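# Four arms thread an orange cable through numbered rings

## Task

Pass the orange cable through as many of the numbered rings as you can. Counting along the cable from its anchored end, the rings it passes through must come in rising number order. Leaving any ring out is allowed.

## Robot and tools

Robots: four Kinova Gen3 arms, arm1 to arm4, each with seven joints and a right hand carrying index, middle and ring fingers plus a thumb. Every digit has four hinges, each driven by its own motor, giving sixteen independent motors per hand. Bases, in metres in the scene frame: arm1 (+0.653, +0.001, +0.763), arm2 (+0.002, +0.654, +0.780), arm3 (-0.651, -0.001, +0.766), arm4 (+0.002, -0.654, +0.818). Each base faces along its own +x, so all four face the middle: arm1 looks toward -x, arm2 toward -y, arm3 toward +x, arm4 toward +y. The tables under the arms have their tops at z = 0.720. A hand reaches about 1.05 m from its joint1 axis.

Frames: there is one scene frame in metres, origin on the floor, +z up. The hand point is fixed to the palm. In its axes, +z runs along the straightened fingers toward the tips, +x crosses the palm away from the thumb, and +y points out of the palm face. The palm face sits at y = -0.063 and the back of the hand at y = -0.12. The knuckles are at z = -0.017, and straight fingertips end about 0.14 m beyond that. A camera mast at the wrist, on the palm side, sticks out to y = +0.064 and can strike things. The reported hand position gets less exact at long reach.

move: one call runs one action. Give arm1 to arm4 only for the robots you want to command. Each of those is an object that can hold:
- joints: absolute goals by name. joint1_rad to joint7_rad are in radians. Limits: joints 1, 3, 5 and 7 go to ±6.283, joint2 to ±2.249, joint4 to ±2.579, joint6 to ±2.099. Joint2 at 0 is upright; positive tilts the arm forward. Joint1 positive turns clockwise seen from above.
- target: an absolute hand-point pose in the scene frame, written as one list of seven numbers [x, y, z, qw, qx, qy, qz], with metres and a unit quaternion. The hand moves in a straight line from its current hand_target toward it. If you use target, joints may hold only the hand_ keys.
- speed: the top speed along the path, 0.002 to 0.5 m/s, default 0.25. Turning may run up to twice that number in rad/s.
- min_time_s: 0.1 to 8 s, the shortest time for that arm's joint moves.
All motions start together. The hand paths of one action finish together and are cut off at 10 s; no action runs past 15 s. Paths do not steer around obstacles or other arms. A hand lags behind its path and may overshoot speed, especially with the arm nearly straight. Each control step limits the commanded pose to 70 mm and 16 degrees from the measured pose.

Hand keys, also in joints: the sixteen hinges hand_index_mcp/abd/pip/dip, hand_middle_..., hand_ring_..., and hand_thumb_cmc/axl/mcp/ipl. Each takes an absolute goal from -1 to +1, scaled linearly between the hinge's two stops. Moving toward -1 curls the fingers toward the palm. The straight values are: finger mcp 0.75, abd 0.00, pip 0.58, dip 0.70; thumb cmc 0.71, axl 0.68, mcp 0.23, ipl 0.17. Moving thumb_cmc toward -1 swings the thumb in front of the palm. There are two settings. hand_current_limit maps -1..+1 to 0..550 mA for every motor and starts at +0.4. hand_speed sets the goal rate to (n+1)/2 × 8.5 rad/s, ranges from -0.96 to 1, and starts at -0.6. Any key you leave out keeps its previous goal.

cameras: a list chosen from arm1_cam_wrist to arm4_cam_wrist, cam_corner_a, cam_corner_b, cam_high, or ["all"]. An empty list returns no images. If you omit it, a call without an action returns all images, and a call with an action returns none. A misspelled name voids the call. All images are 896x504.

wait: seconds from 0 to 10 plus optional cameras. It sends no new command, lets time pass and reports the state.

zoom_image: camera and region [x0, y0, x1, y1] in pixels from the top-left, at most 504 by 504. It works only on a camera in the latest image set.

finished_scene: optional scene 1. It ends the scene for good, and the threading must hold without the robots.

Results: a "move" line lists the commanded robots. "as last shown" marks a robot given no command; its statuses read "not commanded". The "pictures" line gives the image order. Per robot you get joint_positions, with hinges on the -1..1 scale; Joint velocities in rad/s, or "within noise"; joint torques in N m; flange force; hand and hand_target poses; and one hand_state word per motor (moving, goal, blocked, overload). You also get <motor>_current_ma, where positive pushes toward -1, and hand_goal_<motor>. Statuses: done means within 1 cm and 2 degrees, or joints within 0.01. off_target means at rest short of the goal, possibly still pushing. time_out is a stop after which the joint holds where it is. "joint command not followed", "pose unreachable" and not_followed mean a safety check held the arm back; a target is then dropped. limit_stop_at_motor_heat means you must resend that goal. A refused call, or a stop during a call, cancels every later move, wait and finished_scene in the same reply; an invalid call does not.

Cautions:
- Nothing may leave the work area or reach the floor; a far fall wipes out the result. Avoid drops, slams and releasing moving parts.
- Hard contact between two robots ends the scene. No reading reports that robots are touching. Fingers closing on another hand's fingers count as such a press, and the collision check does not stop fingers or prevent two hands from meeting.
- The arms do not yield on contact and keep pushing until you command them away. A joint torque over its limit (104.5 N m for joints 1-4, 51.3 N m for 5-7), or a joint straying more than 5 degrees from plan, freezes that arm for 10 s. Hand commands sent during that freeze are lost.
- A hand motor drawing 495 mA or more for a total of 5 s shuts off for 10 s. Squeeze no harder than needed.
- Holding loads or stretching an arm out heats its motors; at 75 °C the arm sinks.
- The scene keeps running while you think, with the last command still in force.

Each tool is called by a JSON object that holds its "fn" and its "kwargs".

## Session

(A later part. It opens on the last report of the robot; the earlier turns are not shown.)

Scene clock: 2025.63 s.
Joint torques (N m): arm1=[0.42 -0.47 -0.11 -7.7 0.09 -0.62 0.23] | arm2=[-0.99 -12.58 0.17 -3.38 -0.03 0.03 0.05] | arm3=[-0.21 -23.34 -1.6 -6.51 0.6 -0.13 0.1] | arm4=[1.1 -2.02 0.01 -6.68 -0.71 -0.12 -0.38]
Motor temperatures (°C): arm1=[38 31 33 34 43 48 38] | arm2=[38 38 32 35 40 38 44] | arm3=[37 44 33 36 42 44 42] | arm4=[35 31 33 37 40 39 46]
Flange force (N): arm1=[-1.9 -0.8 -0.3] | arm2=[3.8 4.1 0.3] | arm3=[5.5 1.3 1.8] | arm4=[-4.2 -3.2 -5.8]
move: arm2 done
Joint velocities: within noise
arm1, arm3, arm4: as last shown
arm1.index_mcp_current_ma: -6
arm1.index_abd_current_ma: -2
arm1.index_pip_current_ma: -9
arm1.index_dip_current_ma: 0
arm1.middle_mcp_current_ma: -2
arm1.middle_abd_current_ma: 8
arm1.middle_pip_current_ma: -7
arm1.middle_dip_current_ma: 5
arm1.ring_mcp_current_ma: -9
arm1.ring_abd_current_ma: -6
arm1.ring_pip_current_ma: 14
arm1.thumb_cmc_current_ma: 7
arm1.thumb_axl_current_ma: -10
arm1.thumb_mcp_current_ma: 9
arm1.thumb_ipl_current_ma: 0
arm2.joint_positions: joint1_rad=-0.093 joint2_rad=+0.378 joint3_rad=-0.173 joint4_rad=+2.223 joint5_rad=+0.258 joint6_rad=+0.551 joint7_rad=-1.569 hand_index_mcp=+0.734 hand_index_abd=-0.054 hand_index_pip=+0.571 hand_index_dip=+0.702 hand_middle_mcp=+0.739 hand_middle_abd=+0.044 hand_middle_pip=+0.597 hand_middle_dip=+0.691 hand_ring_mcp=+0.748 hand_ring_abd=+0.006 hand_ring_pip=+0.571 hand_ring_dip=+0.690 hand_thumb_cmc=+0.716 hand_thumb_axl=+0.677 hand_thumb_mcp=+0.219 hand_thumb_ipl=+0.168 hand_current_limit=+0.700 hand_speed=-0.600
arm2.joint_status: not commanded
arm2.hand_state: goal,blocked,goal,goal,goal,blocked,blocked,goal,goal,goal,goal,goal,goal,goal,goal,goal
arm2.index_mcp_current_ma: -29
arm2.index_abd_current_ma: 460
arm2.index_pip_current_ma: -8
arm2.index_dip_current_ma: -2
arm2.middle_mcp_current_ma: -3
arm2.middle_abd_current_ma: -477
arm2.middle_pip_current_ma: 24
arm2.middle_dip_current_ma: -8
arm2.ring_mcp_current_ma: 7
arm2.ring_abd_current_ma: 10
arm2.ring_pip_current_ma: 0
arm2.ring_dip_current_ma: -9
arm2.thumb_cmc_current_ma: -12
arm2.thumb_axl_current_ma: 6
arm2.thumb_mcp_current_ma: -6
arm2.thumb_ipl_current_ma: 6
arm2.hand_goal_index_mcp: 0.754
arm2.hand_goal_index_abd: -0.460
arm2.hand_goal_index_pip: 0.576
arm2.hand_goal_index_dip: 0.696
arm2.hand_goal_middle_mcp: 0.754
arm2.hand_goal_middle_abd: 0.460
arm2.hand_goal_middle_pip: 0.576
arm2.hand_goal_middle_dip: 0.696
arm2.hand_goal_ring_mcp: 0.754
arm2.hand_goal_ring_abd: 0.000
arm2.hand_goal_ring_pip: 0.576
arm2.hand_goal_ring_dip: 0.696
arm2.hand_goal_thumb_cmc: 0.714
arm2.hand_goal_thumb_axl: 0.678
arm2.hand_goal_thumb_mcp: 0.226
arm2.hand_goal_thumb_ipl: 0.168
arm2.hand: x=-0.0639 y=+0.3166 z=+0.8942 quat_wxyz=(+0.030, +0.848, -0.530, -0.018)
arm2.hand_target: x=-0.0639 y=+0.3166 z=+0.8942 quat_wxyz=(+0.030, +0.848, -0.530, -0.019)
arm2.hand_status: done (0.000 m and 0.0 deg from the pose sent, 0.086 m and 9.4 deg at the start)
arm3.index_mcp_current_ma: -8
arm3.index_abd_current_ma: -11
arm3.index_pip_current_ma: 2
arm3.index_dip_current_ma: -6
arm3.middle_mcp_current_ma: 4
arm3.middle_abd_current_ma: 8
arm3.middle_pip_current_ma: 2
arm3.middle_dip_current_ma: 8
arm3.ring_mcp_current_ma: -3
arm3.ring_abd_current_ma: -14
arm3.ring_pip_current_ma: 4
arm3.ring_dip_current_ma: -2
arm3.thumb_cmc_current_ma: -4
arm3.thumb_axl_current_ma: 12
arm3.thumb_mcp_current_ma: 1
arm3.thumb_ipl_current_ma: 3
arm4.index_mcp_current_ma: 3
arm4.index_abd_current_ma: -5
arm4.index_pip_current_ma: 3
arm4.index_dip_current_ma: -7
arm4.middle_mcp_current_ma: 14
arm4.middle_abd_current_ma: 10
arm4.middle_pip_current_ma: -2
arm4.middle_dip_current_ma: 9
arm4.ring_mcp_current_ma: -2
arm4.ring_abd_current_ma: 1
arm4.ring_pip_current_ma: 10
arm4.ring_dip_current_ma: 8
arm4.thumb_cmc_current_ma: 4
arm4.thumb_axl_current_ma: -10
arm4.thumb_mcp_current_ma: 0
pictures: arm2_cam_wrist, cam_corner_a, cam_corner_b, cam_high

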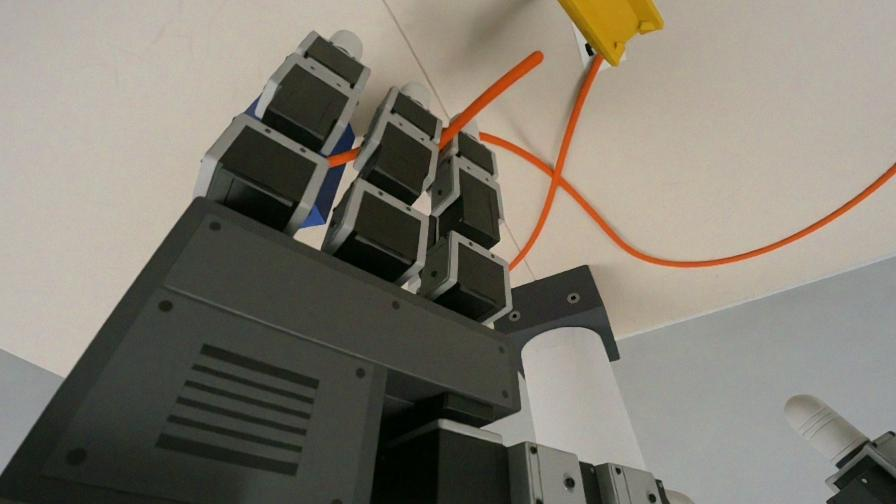

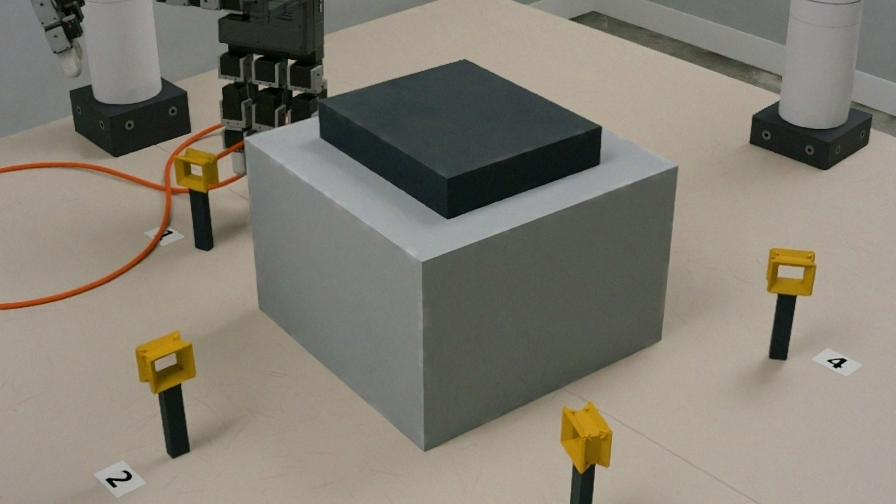

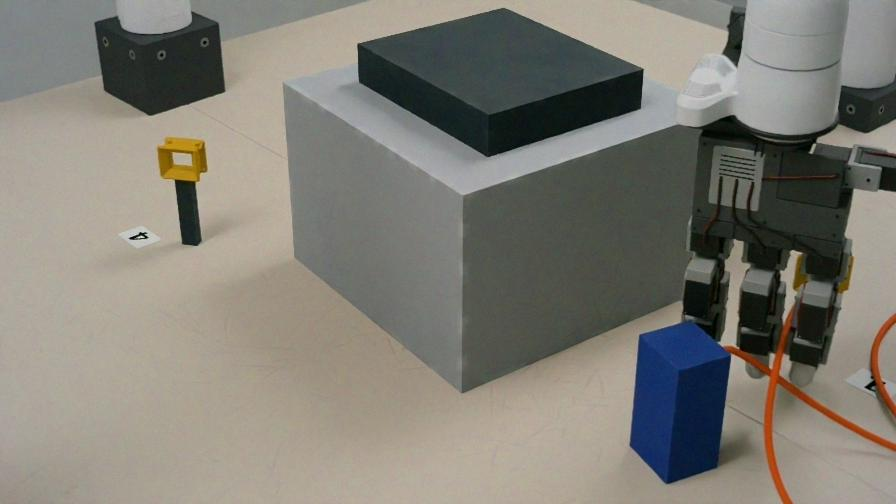

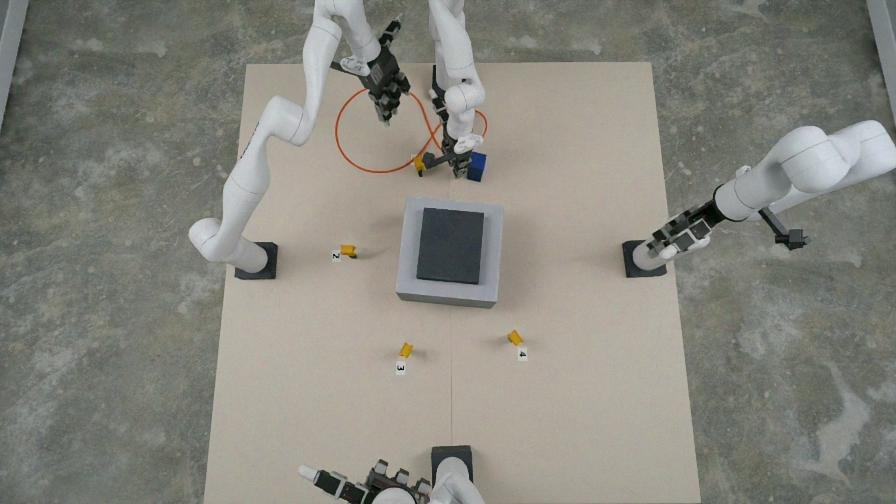

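{"fn": "move", "kwargs": {"arm2": {"target": [-0.1354, 0.2940, 0.896, 0.0296, 0.8475, -0.5296, -0.0185], "speed": 0.08}, "cameras": ["cam_corner_a", "cam_high", "cam_corner_b", "arm2_cam_wrist"]}}

{"fn": "zoom_image", "kwargs": {"camera": "cam_corner_a", "region": [130, 70, 280, 200]}}

{"fn": "zoom_image", "kwargs": {"camera": "arm2_cam_wrist", "region": [350, 0, 650, 200]}}

{"fn": "zoom_image", "kwargs": {"camera": "cam_corner_b", "region": [646, 150, 896, 400]}}

Scene clock: 2060.50 s.
Joint torques (N m): arm1=[0.4 -0.44 -0.12 -7.64 0.13 -0.63 0.25] | arm2=[-0.33 -14.72 0.86 -4.48 0.37 0.03 0.08] | arm3=[-0.2 -23.36 -1.58 -6.62 0.59 -0.14 0.05] | arm4=[1.12 -1.98 -0.01 -6.68 -0.7 -0.12 -0.39]
Motor temperatures (°C): arm1=[38 31 33 34 43 48 38] | arm2=[38 38 32 35 40 38 44] | arm3=[37 44 33 36 42 44 42] | arm4=[35 31 33 37 40 39 46]
Flange force (N): arm1=[-1.9 -0.7 -0.5] | arm2=[3.5 2.6 3.7] | arm3=[6.2 1.4 2.1] | arm4=[-4.1 -3.3 -5.8]
move: arm2 done
Joint velocities: within noise
arm1, arm3, arm4: as last shown
arm1.index_mcp_current_ma: -9
arm1.index_abd_current_ma: -4
arm1.index_pip_current_ma: -13
arm1.index_dip_current_ma: 1
arm1.middle_mcp_current_ma: 3
arm1.middle_abd_current_ma: 7
arm1.middle_pip_current_ma: -10
arm1.middle_dip_current_ma: 6
arm1.ring_mcp_current_ma: -8
arm1.ring_abd_current_ma: -3
arm1.ring_pip_current_ma: 12
arm1.thumb_cmc_current_ma: 1
arm1.thumb_axl_current_ma: -7
arm1.thumb_mcp_current_ma: 4
arm1.thumb_ipl_current_ma: 4
arm2.joint_positions: joint1_rad=+0.125 joint2_rad=+0.407 joint3_rad=-0.168 joint4_rad=+2.156 joint5_rad=+0.246 joint6_rad=+0.573 joint7_rad=-1.329 hand_index_mcp=+0.743 hand_index_abd=-0.053 hand_index_pip=+0.582 hand_index_dip=+0.702 hand_middle_mcp=+0.756 hand_middle_abd=+0.044 hand_middle_pip=+0.589 hand_middle_dip=+0.697 hand_ring_mcp=+0.748 hand_ring_abd=+0.006 hand_ring_pip=+0.571 hand_ring_dip=+0.690 hand_thumb_cmc=+0.716 hand_thumb_axl=+0.677 hand_thumb_mcp=+0.219 hand_thumb_ipl=+0.168 hand_current_limit=+0.700 hand_speed=-0.600
arm2.joint_status: not commanded
arm2.hand_state: goal,blocked,goal,goal,goal,blocked,goal,goal,goal,goal,goal,goal,goal,goal,goal,goal
arm2.index_mcp_current_ma: -17
arm2.index_abd_current_ma: 469
arm2.index_pip_current_ma: 0
arm2.index_dip_current_ma: -1
arm2.middle_mcp_current_ma: 13
arm2.middle_abd_current_ma: -483
arm2.middle_pip_current_ma: 13
arm2.middle_dip_current_ma: -3
arm2.ring_mcp_current_ma: 1
arm2.ring_abd_current_ma: 8
arm2.ring_pip_current_ma: 0
arm2.ring_dip_current_ma: -12
arm2.thumb_cmc_current_ma: -9
arm2.thumb_axl_current_ma: 6
arm2.thumb_mcp_current_ma: -5
arm2.thumb_ipl_current_ma: 3
arm2.hand_goal_index_mcp: 0.754
arm2.hand_goal_index_abd: -0.460
arm2.hand_goal_index_pip: 0.576
arm2.hand_goal_index_dip: 0.696
arm2.hand_goal_middle_mcp: 0.754
arm2.hand_goal_middle_abd: 0.460
arm2.hand_goal_middle_pip: 0.576
arm2.hand_goal_middle_dip: 0.696
arm2.hand_goal_ring_mcp: 0.754
arm2.hand_goal_ring_abd: 0.000
arm2.hand_goal_ring_pip: 0.576
arm2.hand_goal_ring_dip: 0.696
arm2.hand_goal_thumb_cmc: 0.714
arm2.hand_goal_thumb_axl: 0.678
arm2.hand_goal_thumb_mcp: 0.226
arm2.hand_goal_thumb_ipl: 0.168
arm2.hand: x=-0.1354 y=+0.2940 z=+0.8960 quat_wxyz=(+0.030, +0.848, -0.530, -0.018)
arm2.hand_target: x=-0.1354 y=+0.2940 z=+0.8960 quat_wxyz=(+0.030, +0.848, -0.530, -0.018)
arm2.hand_status: done (0.000 m and 0.0 deg from the pose sent, 0.075 m and 0.0 deg at the start)
arm3.index_mcp_current_ma: -16
arm3.index_abd_current_ma: -12
arm3.index_pip_current_ma: 5
arm3.index_dip_current_ma: -9
arm3.middle_mcp_current_ma: 13
arm3.middle_abd_current_ma: 5
arm3.middle_pip_current_ma: -13
arm3.middle_dip_current_ma: -1
arm3.ring_mcp_current_ma: -1
arm3.ring_abd_current_ma: -1
arm3.ring_pip_current_ma: -4
arm3.ring_dip_current_ma: -1
arm3.thumb_cmc_current_ma: -7
arm3.thumb_axl_current_ma: 7
arm3.thumb_ipl_current_ma: 9
arm4.index_mcp_current_ma: -6
arm4.index_abd_current_ma: -12
arm4.index_pip_current_ma: 2
arm4.index_dip_current_ma: 0
arm4.middle_mcp_current_ma: 5
arm4.middle_abd_current_ma: 7
arm4.middle_pip_current_ma: 4
arm4.middle_dip_current_ma: 2
arm4.ring_mcp_current_ma: 2
arm4.ring_abd_current_ma: 0
arm4.ring_pip_current_ma: 6
arm4.ring_dip_current_ma: 9
arm4.thumb_cmc_current_ma: 10
arm4.thumb_axl_current_ma: -5
arm4.thumb_mcp_current_ma: 2
arm4.thumb_ipl_current_ma: 12
pictures: arm2_cam_wrist, cam_corner_a, cam_corner_b, cam_high

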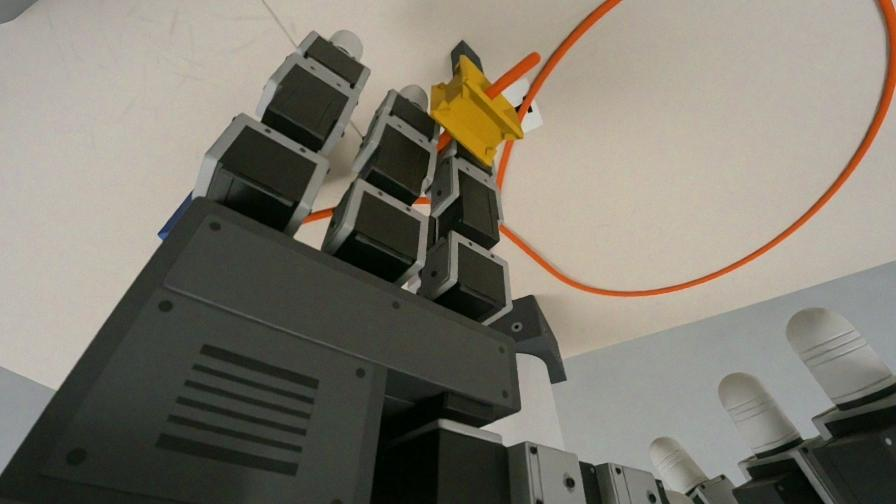

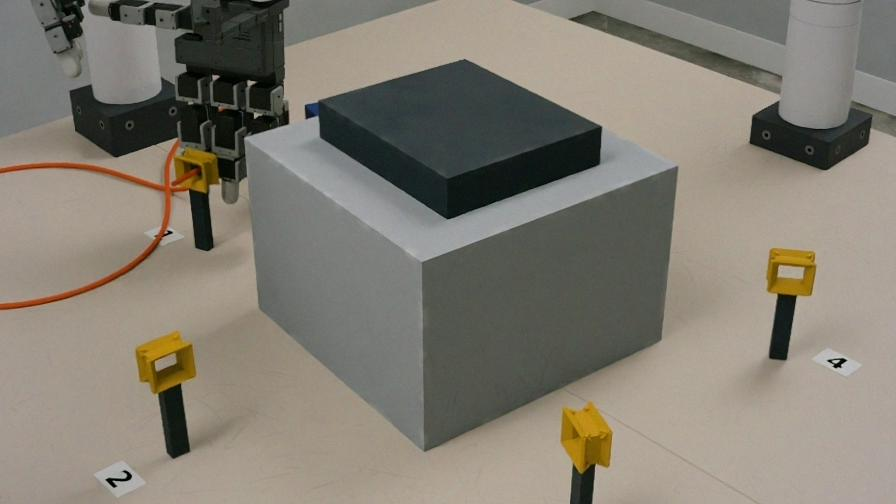

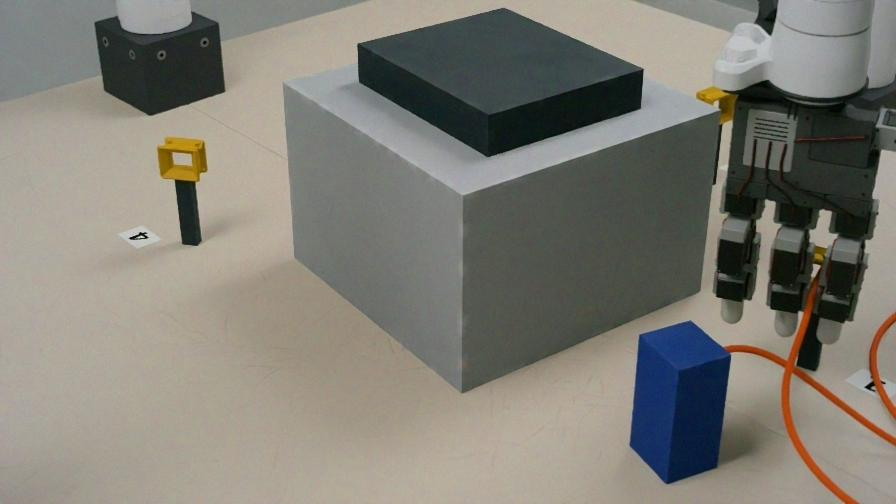

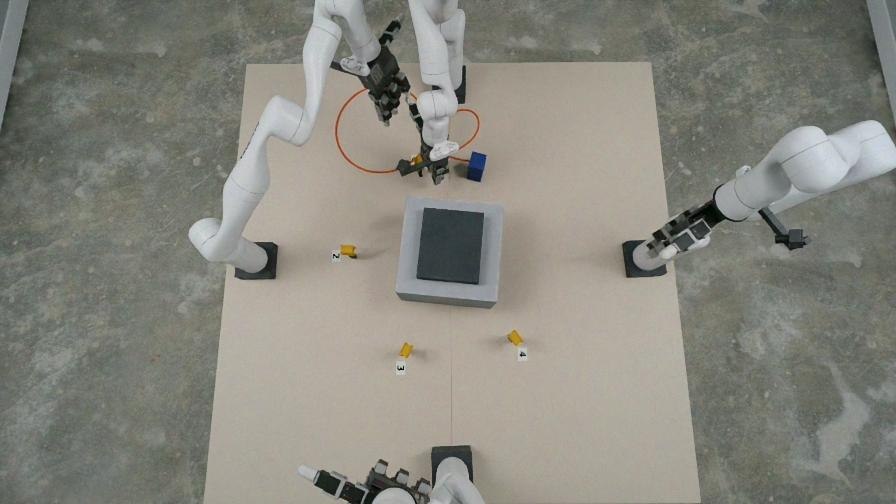

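Scaled by 3.360 from the camera's image (finer frame: 1280x720).

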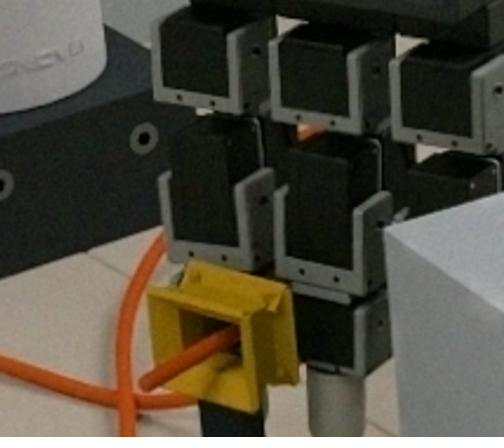

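Scaled by 1.680 from the camera's image (finer frame: 1280x720).

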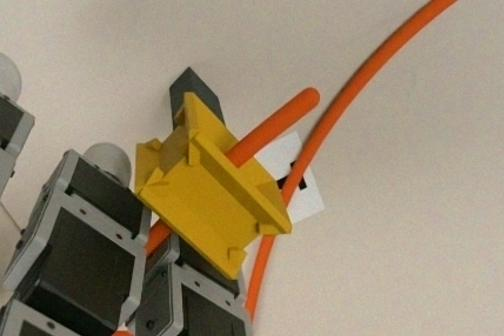

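Scaled by 2.016 from the camera's image (finer frame: 1280x720).

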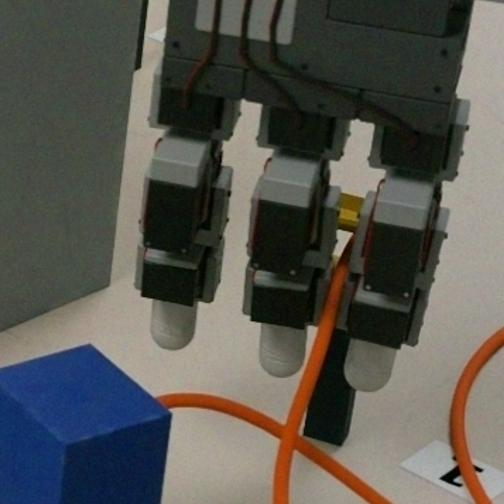

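{"fn": "move", "kwargs": {"arm2": {"joints": {"hand_index_abd": 0.1, "hand_middle_abd": -0.12, "hand_ring_abd": -0.15}}, "cameras": ["cam_corner_a", "cam_corner_b", "arm2_cam_wrist"]}}

{"fn": "zoom_image", "kwargs": {"camera": "cam_corner_a", "region": [130, 70, 280, 200]}}

{"fn": "zoom_image", "kwargs": {"camera": "arm2_cam_wrist", "region": [350, 0, 650, 200]}}

{"fn": "zoom_image", "kwargs": {"camera": "cam_corner_b", "region": [646, 150, 896, 400]}}

Scene clock: 2172.07 s.
Joint torques (N m): arm1=[0.37 -0.44 -0.12 -7.74 0.11 -0.63 0.27] | arm2=[-0.34 -14.79 0.86 -4.41 0.35 0.01 0.05] | arm3=[-0.22 -23.31 -1.57 -6.6 0.57 -0.13 0.09] | arm4=[1.12 -2.01 -0.02 -6.73 -0.69 -0.1 -0.38]
Motor temperatures (°C): arm1=[38 31 33 34 43 48 38] | arm2=[38 38 32 35 40 38 44] | arm3=[37 44 33 36 42 44 42] | arm4=[35 31 33 37 40 39 46]
Flange force (N): arm1=[-1.8 -0.6 -0.1] | arm2=[3.8 2.8 3.7] | arm3=[6.4 1.4 2.1] | arm4=[-4.1 -3.3 -5.6]
move: arm2 done
Joint velocities: within noise
arm1, arm3, arm4: as last shown
arm1.index_mcp_current_ma: -8
arm1.index_abd_current_ma: -5
arm1.index_pip_current_ma: -8
arm1.middle_mcp_current_ma: 0
arm1.middle_abd_current_ma: 13
arm1.middle_pip_current_ma: -9
arm1.middle_dip_current_ma: 5
arm1.ring_mcp_current_ma: -6
arm1.ring_abd_current_ma: -7
arm1.ring_pip_current_ma: 15
arm1.ring_dip_current_ma: -1
arm1.thumb_cmc_current_ma: 2
arm1.thumb_axl_current_ma: -11
arm1.thumb_mcp_current_ma: 6
arm2.joint_positions: joint1_rad=+0.125 joint2_rad=+0.407 joint3_rad=-0.168 joint4_rad=+2.156 joint5_rad=+0.246 joint6_rad=+0.573 joint7_rad=-1.329 hand_index_mcp=+0.748 hand_index_abd=+0.096 hand_index_pip=+0.578 hand_index_dip=+0.702 hand_middle_mcp=+0.746 hand_middle_abd=-0.123 hand_middle_pip=+0.573 hand_middle_dip=+0.694 hand_ring_mcp=+0.748 hand_ring_abd=-0.145 hand_ring_pip=+0.571 hand_ring_dip=+0.690 hand_thumb_cmc=+0.716 hand_thumb_axl=+0.677 hand_thumb_mcp=+0.219 hand_thumb_ipl=+0.168 hand_current_limit=+0.700 hand_speed=-0.600
arm2.joint_status: all done
arm2.hand_state: goal,goal,goal,goal,goal,goal,goal,goal,goal,goal,goal,goal,goal,goal,goal,goal
arm2.index_mcp_current_ma: -10
arm2.index_abd_current_ma: -6
arm2.index_pip_current_ma: -4
arm2.index_dip_current_ma: 0
arm2.middle_mcp_current_ma: 3
arm2.middle_abd_current_ma: -12
arm2.middle_pip_current_ma: -5
arm2.middle_dip_current_ma: -6
arm2.ring_mcp_current_ma: 3
arm2.ring_abd_current_ma: 12
arm2.ring_pip_current_ma: 0
arm2.ring_dip_current_ma: -10
arm2.thumb_cmc_current_ma: -7
arm2.thumb_axl_current_ma: 8
arm2.thumb_mcp_current_ma: -2
arm2.thumb_ipl_current_ma: 8
arm2.hand_goal_index_mcp: 0.754
arm2.hand_goal_index_abd: 0.100
arm2.hand_goal_index_pip: 0.576
arm2.hand_goal_index_dip: 0.696
arm2.hand_goal_middle_mcp: 0.754
arm2.hand_goal_middle_abd: -0.120
arm2.hand_goal_middle_pip: 0.576
arm2.hand_goal_middle_dip: 0.696
arm2.hand_goal_ring_mcp: 0.754
arm2.hand_goal_ring_abd: -0.150
arm2.hand_goal_ring_pip: 0.576
arm2.hand_goal_ring_dip: 0.696
arm2.hand_goal_thumb_cmc: 0.714
arm2.hand_goal_thumb_axl: 0.678
arm2.hand_goal_thumb_mcp: 0.226
arm2.hand_goal_thumb_ipl: 0.168
arm2.hand: x=-0.1354 y=+0.2940 z=+0.8960 quat_wxyz=(+0.030, +0.848, -0.530, -0.018)
arm2.hand_target: x=-0.1354 y=+0.2940 z=+0.8960 quat_wxyz=(+0.030, +0.848, -0.530, -0.018)
arm2.hand_status: not commanded
arm3.index_mcp_current_ma: -12
arm3.index_abd_current_ma: -16
arm3.index_pip_current_ma: 4
arm3.index_dip_current_ma: -15
arm3.middle_mcp_current_ma: 6
arm3.middle_abd_current_ma: 2
arm3.middle_pip_current_ma: 3
arm3.middle_dip_current_ma: -14
arm3.ring_mcp_current_ma: -3
arm3.ring_abd_current_ma: -7
arm3.ring_dip_current_ma: -5
arm3.thumb_cmc_current_ma: 1
arm3.thumb_axl_current_ma: 3
arm3.thumb_mcp_current_ma: -1
arm3.thumb_ipl_current_ma: 6
arm4.index_mcp_current_ma: 3
arm4.index_abd_current_ma: -2
arm4.index_pip_current_ma: 3
arm4.index_dip_current_ma: -1
arm4.middle_pip_current_ma: -2
arm4.middle_dip_current_ma: 3
arm4.ring_mcp_current_ma: -2
arm4.ring_abd_current_ma: 2
arm4.ring_pip_current_ma: 5
arm4.ring_dip_current_ma: 15
arm4.thumb_cmc_current_ma: 12
arm4.thumb_axl_current_ma: -3
arm4.thumb_mcp_current_ma: 5
arm4.thumb_ipl_current_ma: 0
pictures: arm2_cam_wrist, cam_corner_a, cam_corner_b

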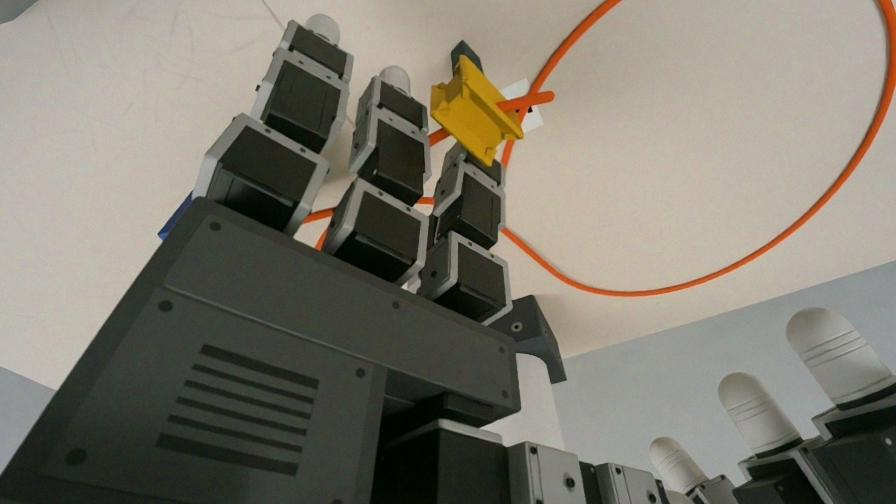

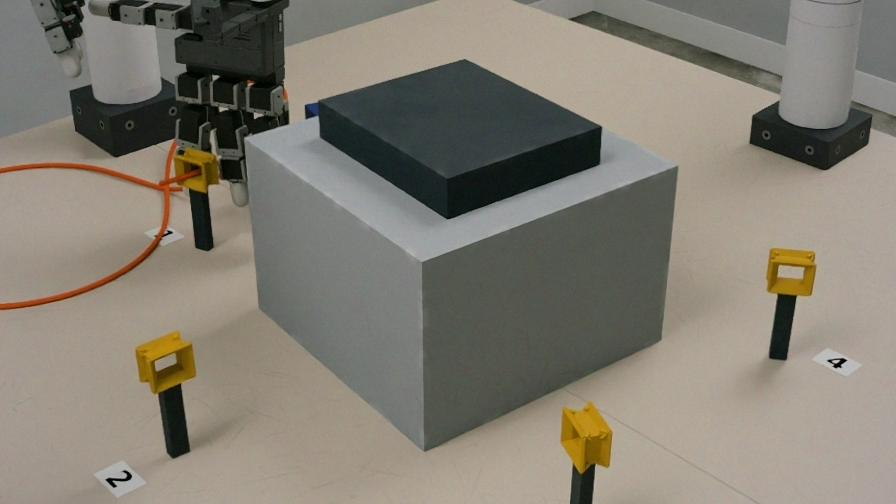

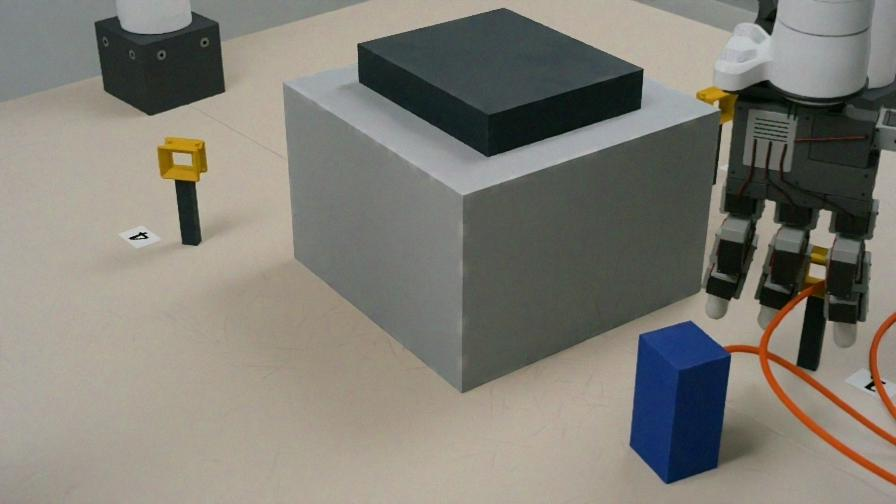

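Scaled by 3.360 from the camera's image (finer frame: 1280x720).

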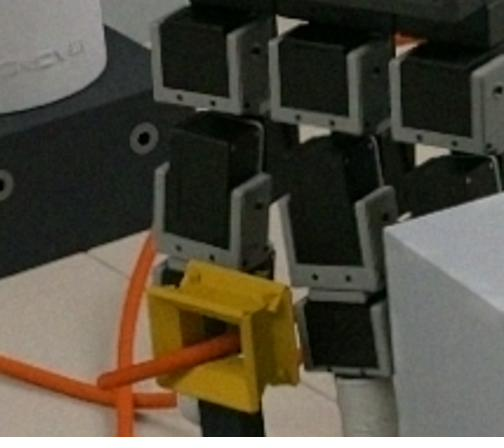

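Scaled by 1.680 from the camera's image (finer frame: 1280x720).

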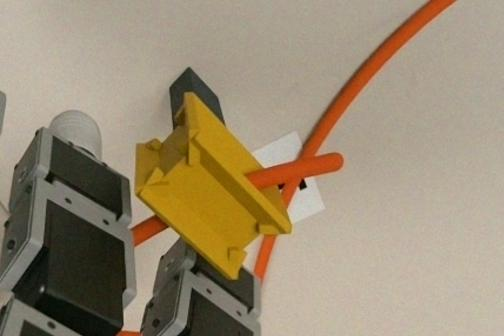

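Scaled by 2.016 from the camera's image (finer frame: 1280x720).

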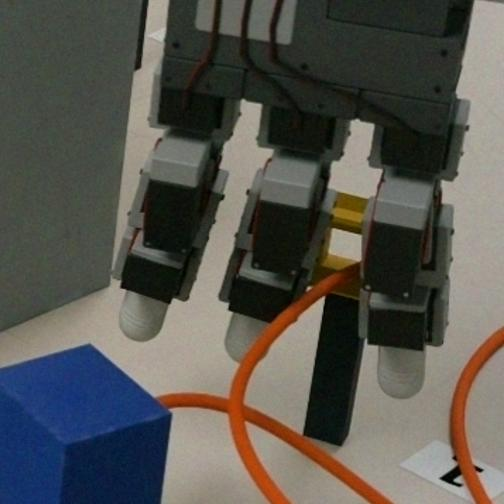

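{"fn": "move", "kwargs": {"arm2": {"target": [-0.128, 0.296, 1.0, 0.0296, 0.8475, -0.5296, -0.0185], "speed": 0.2}}}

{"fn": "move", "kwargs": {"arm2": {"target": [0.06, 0.37, 1.08, 0.0296, 0.8475, -0.5296, -0.0185], "speed": 0.3}, "cameras": ["cam_corner_a", "cam_corner_b", "cam_high"]}}

{"fn": "zoom_image", "kwargs": {"camera": "cam_corner_a", "region": [130, 70, 280, 200]}}

{"fn": "zoom_image", "kwargs": {"camera": "cam_high", "region": [380, 80, 500, 200]}}

{"fn": "zoom_image", "kwargs": {"camera": "cam_corner_b", "region": [646, 150, 896, 400]}}

Scene clock: 2206.53 s.
Joint torques (N m): arm1=[0.41 -0.4 -0.14 -7.68 0.08 -0.66 0.27] | arm2=[-0.31 -13.06 0.91 -6.84 0.4 -0.03 0.05] | arm3=[-0.2 -23.44 -1.55 -6.6 0.63 -0.17 0.12] | arm4=[1.16 -2 0.02 -6.7 -0.68 -0.11 -0.38]
Motor temperatures (°C): arm1=[38 31 33 34 43 48 38] | arm2=[38 38 32 35 40 38 44] | arm3=[37 44 33 36 42 44 42] | arm4=[35 31 33 37 40 39 46]
Flange force (N): arm1=[-1.7 -0.8 -0.4] | arm2=[4.6 1.7 3.1] | arm3=[6.0 1.5 2.1] | arm4=[-4.2 -3.2 -5.7]
move: arm2 done
Joint velocities: within noise
arm1, arm3, arm4: as last shown
arm1.index_mcp_current_ma: -12
arm1.index_abd_current_ma: -1
arm1.index_pip_current_ma: -7
arm1.index_dip_current_ma: -11
arm1.middle_mcp_current_ma: 4
arm1.middle_abd_current_ma: 10
arm1.middle_pip_current_ma: -11
arm1.middle_dip_current_ma: 6
arm1.ring_mcp_current_ma: -3
arm1.ring_abd_current_ma: 0
arm1.ring_pip_current_ma: 9
arm1.ring_dip_current_ma: -5
arm1.thumb_mcp_current_ma: 8
arm1.thumb_ipl_current_ma: 9
arm2.joint_positions: joint1_rad=+0.153 joint2_rad=+0.199 joint3_rad=-0.213 joint4_rad=+2.002 joint5_rad=+0.136 joint6_rad=+0.927 joint7_rad=-1.231 hand_index_mcp=+0.748 hand_index_abd=+0.096 hand_index_pip=+0.578 hand_index_dip=+0.702 hand_middle_mcp=+0.746 hand_middle_abd=-0.111 hand_middle_pip=+0.573 hand_middle_dip=+0.694 hand_ring_mcp=+0.748 hand_ring_abd=-0.145 hand_ring_pip=+0.571 hand_ring_dip=+0.690 hand_thumb_cmc=+0.716 hand_thumb_axl=+0.677 hand_thumb_mcp=+0.219 hand_thumb_ipl=+0.168 hand_current_limit=+0.700 hand_speed=-0.600
arm2.joint_status: not commanded
arm2.hand_state: goal,goal,goal,goal,goal,goal,goal,goal,goal,goal,goal,goal,goal,goal,goal,goal
arm2.index_mcp_current_ma: -12
arm2.index_abd_current_ma: -4
arm2.index_pip_current_ma: -6
arm2.index_dip_current_ma: -2
arm2.middle_mcp_current_ma: 1
arm2.middle_abd_current_ma: -5
arm2.middle_pip_current_ma: -3
arm2.middle_dip_current_ma: -6
arm2.ring_mcp_current_ma: 9
arm2.ring_abd_current_ma: 11
arm2.ring_pip_current_ma: 0
arm2.ring_dip_current_ma: -10
arm2.thumb_cmc_current_ma: -8
arm2.thumb_axl_current_ma: 5
arm2.thumb_mcp_current_ma: -6
arm2.thumb_ipl_current_ma: 4
arm2.hand_goal_index_mcp: 0.754
arm2.hand_goal_index_abd: 0.100
arm2.hand_goal_index_pip: 0.576
arm2.hand_goal_index_dip: 0.696
arm2.hand_goal_middle_mcp: 0.754
arm2.hand_goal_middle_abd: -0.120
arm2.hand_goal_middle_pip: 0.576
arm2.hand_goal_middle_dip: 0.696
arm2.hand_goal_ring_mcp: 0.754
arm2.hand_goal_ring_abd: -0.150
arm2.hand_goal_ring_pip: 0.576
arm2.hand_goal_ring_dip: 0.696
arm2.hand_goal_thumb_cmc: 0.714
arm2.hand_goal_thumb_axl: 0.678
arm2.hand_goal_thumb_mcp: 0.226
arm2.hand_goal_thumb_ipl: 0.168
arm2.hand: x=-0.1280 y=+0.2960 z=+1.0000 quat_wxyz=(+0.030, +0.848, -0.530, -0.019)
arm2.hand_target: x=-0.1280 y=+0.2960 z=+1.0000 quat_wxyz=(+0.030, +0.848, -0.530, -0.019)
arm2.hand_status: done (0.000 m and 0.0 deg from the pose sent, 0.104 m and 0.0 deg at the start)
arm3.index_mcp_current_ma: -5
arm3.index_abd_current_ma: -12
arm3.index_pip_current_ma: 8
arm3.index_dip_current_ma: -14
arm3.middle_mcp_current_ma: -6
arm3.middle_abd_current_ma: -3
arm3.middle_pip_current_ma: -5
arm3.middle_dip_current_ma: -8
arm3.ring_mcp_current_ma: 5
arm3.ring_abd_current_ma: 0
arm3.ring_pip_current_ma: 7
arm3.ring_dip_current_ma: -13
arm3.thumb_cmc_current_ma: -8
arm3.thumb_axl_current_ma: 4
arm3.thumb_mcp_current_ma: 10
arm3.thumb_ipl_current_ma: 5
arm4.index_mcp_current_ma: -9
arm4.index_pip_current_ma: 7
arm4.index_dip_current_ma: -3
arm4.middle_mcp_current_ma: 8
arm4.middle_abd_current_ma: 5
arm4.middle_pip_current_ma: 1
arm4.middle_dip_current_ma: 4
arm4.ring_mcp_current_ma: 4
arm4.ring_abd_current_ma: 0
arm4.ring_pip_current_ma: 9
arm4.ring_dip_current_ma: 5
arm4.thumb_cmc_current_ma: 4
arm4.thumb_axl_current_ma: -10
arm4.thumb_mcp_current_ma: 3
arm4.thumb_ipl_current_ma: 1
pictures: none

Scene clock: 2208.00 s.
Joint torques (N m): arm1=[0.4 -0.39 -0.08 -7.72 0.09 -0.6 0.25] | arm2=[-0.32 -10.46 0.89 -7.75 0.49 0.1 0.03] | arm3=[-0.23 -23.39 -1.62 -6.62 0.59 -0.17 0.06] | arm4=[1.12 -2.01 0.04 -6.72 -0.69 -0.11 -0.39]
Motor temperatures (°C): arm1=[38 31 33 34 43 48 38] | arm2=[38 38 32 35 40 38 44] | arm3=[37 44 33 36 42 44 42] | arm4=[35 31 33 37 40 39 46]
Flange force (N): arm1=[-1.7 -0.6 -0.1] | arm2=[5.7 -2.0 1.6] | arm3=[6.1 1.3 2.1] | arm4=[-4.2 -3.1 -5.6]
move: arm2 done
Joint velocities: within noise
arm1, arm3, arm4: as last shown
arm1.index_mcp_current_ma: -9
arm1.index_abd_current_ma: -5
arm1.index_pip_current_ma: -3
arm1.index_dip_current_ma: -3
arm1.middle_mcp_current_ma: -2
arm1.middle_abd_current_ma: 9
arm1.middle_pip_current_ma: -13
arm1.middle_dip_current_ma: 12
arm1.ring_mcp_current_ma: -4
arm1.ring_abd_current_ma: -2
arm1.ring_pip_current_ma: 11
arm1.ring_dip_current_ma: 3
arm1.thumb_cmc_current_ma: 3
arm1.thumb_axl_current_ma: -10
arm1.thumb_mcp_current_ma: 7
arm1.thumb_ipl_current_ma: 8
arm2.joint_positions: joint1_rad=-0.210 joint2_rad=+0.052 joint3_rad=-0.477 joint4_rad=+1.890 joint5_rad=+0.097 joint6_rad=+1.228 joint7_rad=-1.815 hand_index_mcp=+0.749 hand_index_abd=+0.096 hand_index_pip=+0.571 hand_index_dip=+0.700 hand_middle_mcp=+0.748 hand_middle_abd=-0.111 hand_middle_pip=+0.573 hand_middle_dip=+0.696 hand_ring_mcp=+0.748 hand_ring_abd=-0.145 hand_ring_pip=+0.571 hand_ring_dip=+0.699 hand_thumb_cmc=+0.716 hand_thumb_axl=+0.677 hand_thumb_mcp=+0.219 hand_thumb_ipl=+0.168 hand_current_limit=+0.700 hand_speed=-0.600
arm2.joint_status: not commanded
arm2.hand_state: goal,goal,goal,goal,goal,goal,goal,goal,goal,goal,goal,goal,goal,goal,goal,goal
arm2.index_mcp_current_ma: -10
arm2.index_abd_current_ma: -3
arm2.index_pip_current_ma: -7
arm2.index_dip_current_ma: -4
arm2.middle_mcp_current_ma: 3
arm2.middle_abd_current_ma: -4
arm2.middle_pip_current_ma: -7
arm2.middle_dip_current_ma: -6
arm2.ring_mcp_current_ma: 7
arm2.ring_abd_current_ma: 13
arm2.ring_pip_current_ma: 0
arm2.ring_dip_current_ma: -4
arm2.thumb_cmc_current_ma: -10
arm2.thumb_axl_current_ma: 12
arm2.thumb_mcp_current_ma: -5
arm2.thumb_ipl_current_ma: 3
arm2.hand_goal_index_mcp: 0.754
arm2.hand_goal_index_abd: 0.100
arm2.hand_goal_index_pip: 0.576
arm2.hand_goal_index_dip: 0.696
arm2.hand_goal_middle_mcp: 0.754
arm2.hand_goal_middle_abd: -0.120
arm2.hand_goal_middle_pip: 0.576
arm2.hand_goal_middle_dip: 0.696
arm2.hand_goal_ring_mcp: 0.754
arm2.hand_goal_ring_abd: -0.150
arm2.hand_goal_ring_pip: 0.576
arm2.hand_goal_ring_dip: 0.696
arm2.hand_goal_thumb_cmc: 0.714
arm2.hand_goal_thumb_axl: 0.678
arm2.hand_goal_thumb_mcp: 0.226
arm2.hand_goal_thumb_ipl: 0.168
arm2.hand: x=+0.0600 y=+0.3700 z=+1.0800 quat_wxyz=(+0.030, +0.848, -0.530, -0.018)
arm2.hand_target: x=+0.0600 y=+0.3700 z=+1.0800 quat_wxyz=(+0.030, +0.848, -0.530, -0.018)
arm2.hand_status: done (0.000 m and 0.0 deg from the pose sent, 0.217 m and 0.0 deg at the start)
arm3.index_mcp_current_ma: -14
arm3.index_abd_current_ma: -22
arm3.index_pip_current_ma: 0
arm3.index_dip_current_ma: 2
arm3.middle_mcp_current_ma: 5
arm3.middle_abd_current_ma: 2
arm3.middle_pip_current_ma: 4
arm3.middle_dip_current_ma: 3
arm3.ring_mcp_current_ma: -2
arm3.ring_abd_current_ma: -8
arm3.ring_pip_current_ma: -1
arm3.ring_dip_current_ma: -4
arm3.thumb_cmc_current_ma: 2
arm3.thumb_axl_current_ma: 8
arm3.thumb_mcp_current_ma: 0
arm3.thumb_ipl_current_ma: -1
arm4.index_mcp_current_ma: -2
arm4.index_abd_current_ma: 0
arm4.index_pip_current_ma: 0
arm4.index_dip_current_ma: -5
arm4.middle_abd_current_ma: 7
arm4.middle_pip_current_ma: 4
arm4.ring_mcp_current_ma: 5
arm4.ring_abd_current_ma: 5
arm4.ring_pip_current_ma: 11
arm4.ring_dip_current_ma: 9
arm4.thumb_cmc_current_ma: 12
arm4.thumb_axl_current_ma: -3
arm4.thumb_mcp_current_ma: 7

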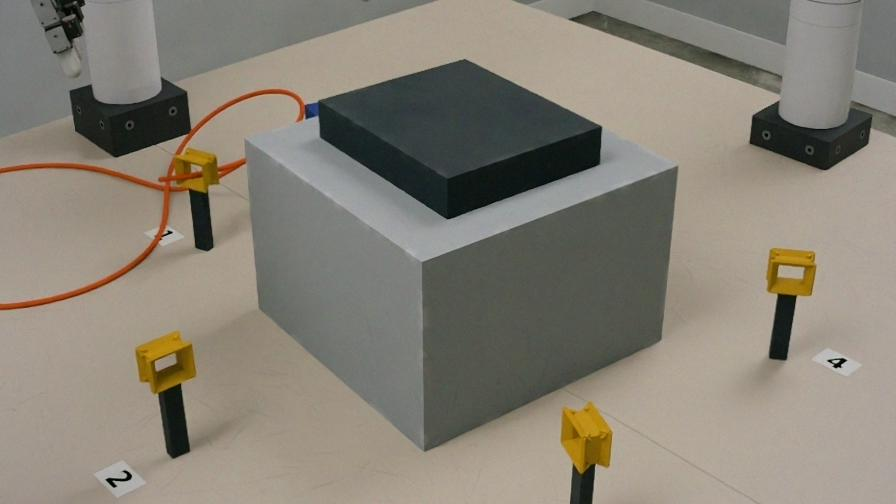

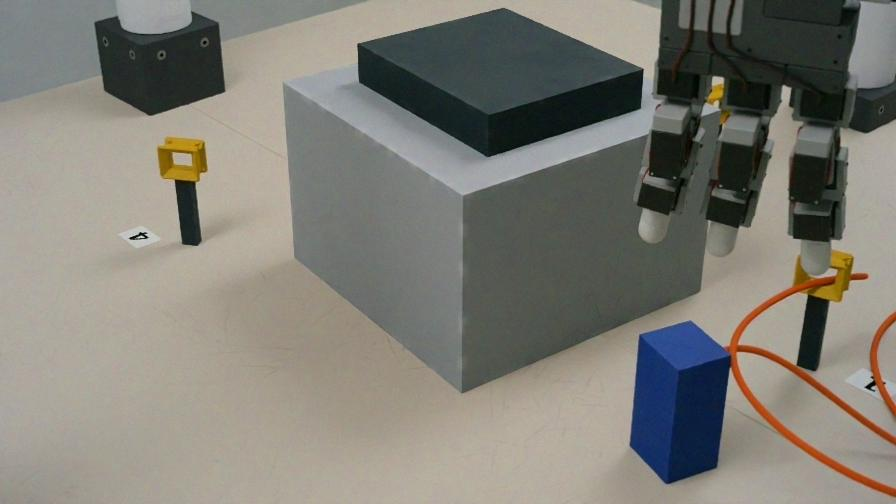

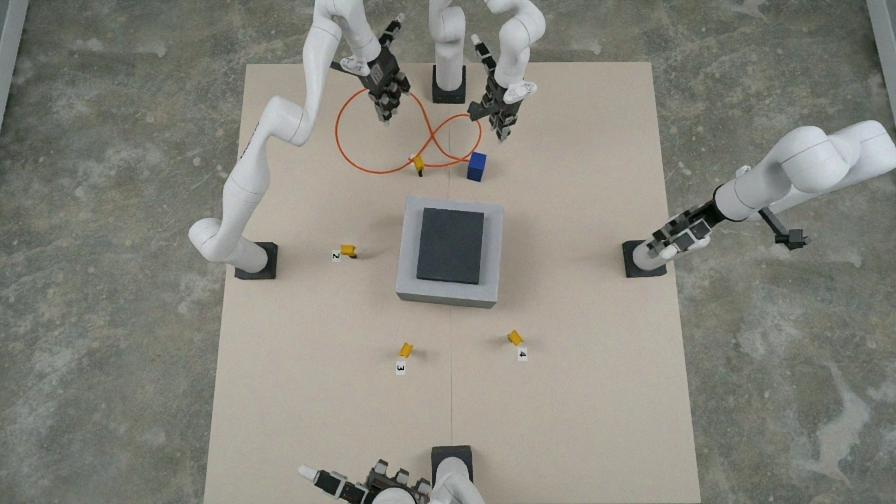

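Scaled by 3.360 from the camera's image (finer frame: 1280x720).

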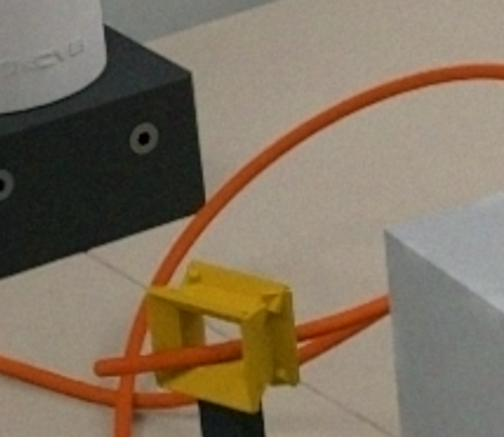

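Scaled by 4.200 from the camera's image (finer frame: 1280x720).

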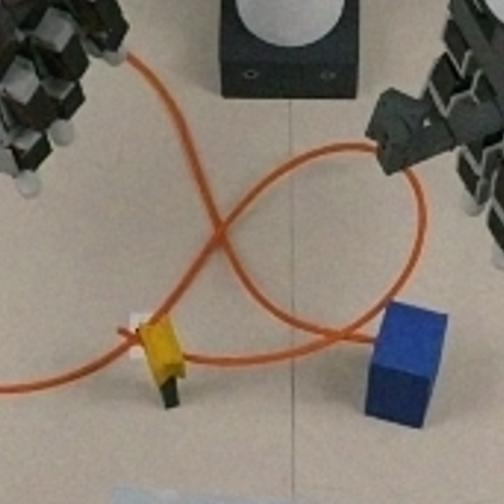

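Scaled by 2.016 from the camera's image (finer frame: 1280x720).

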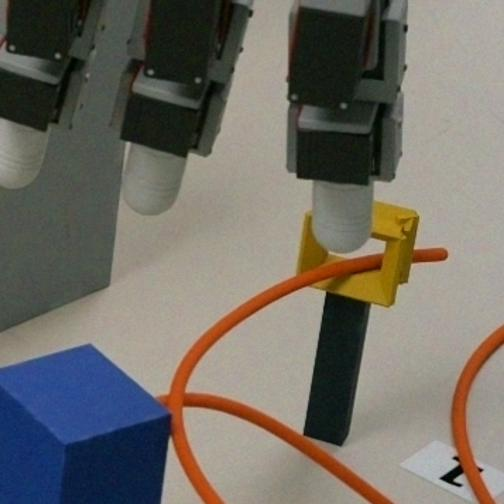

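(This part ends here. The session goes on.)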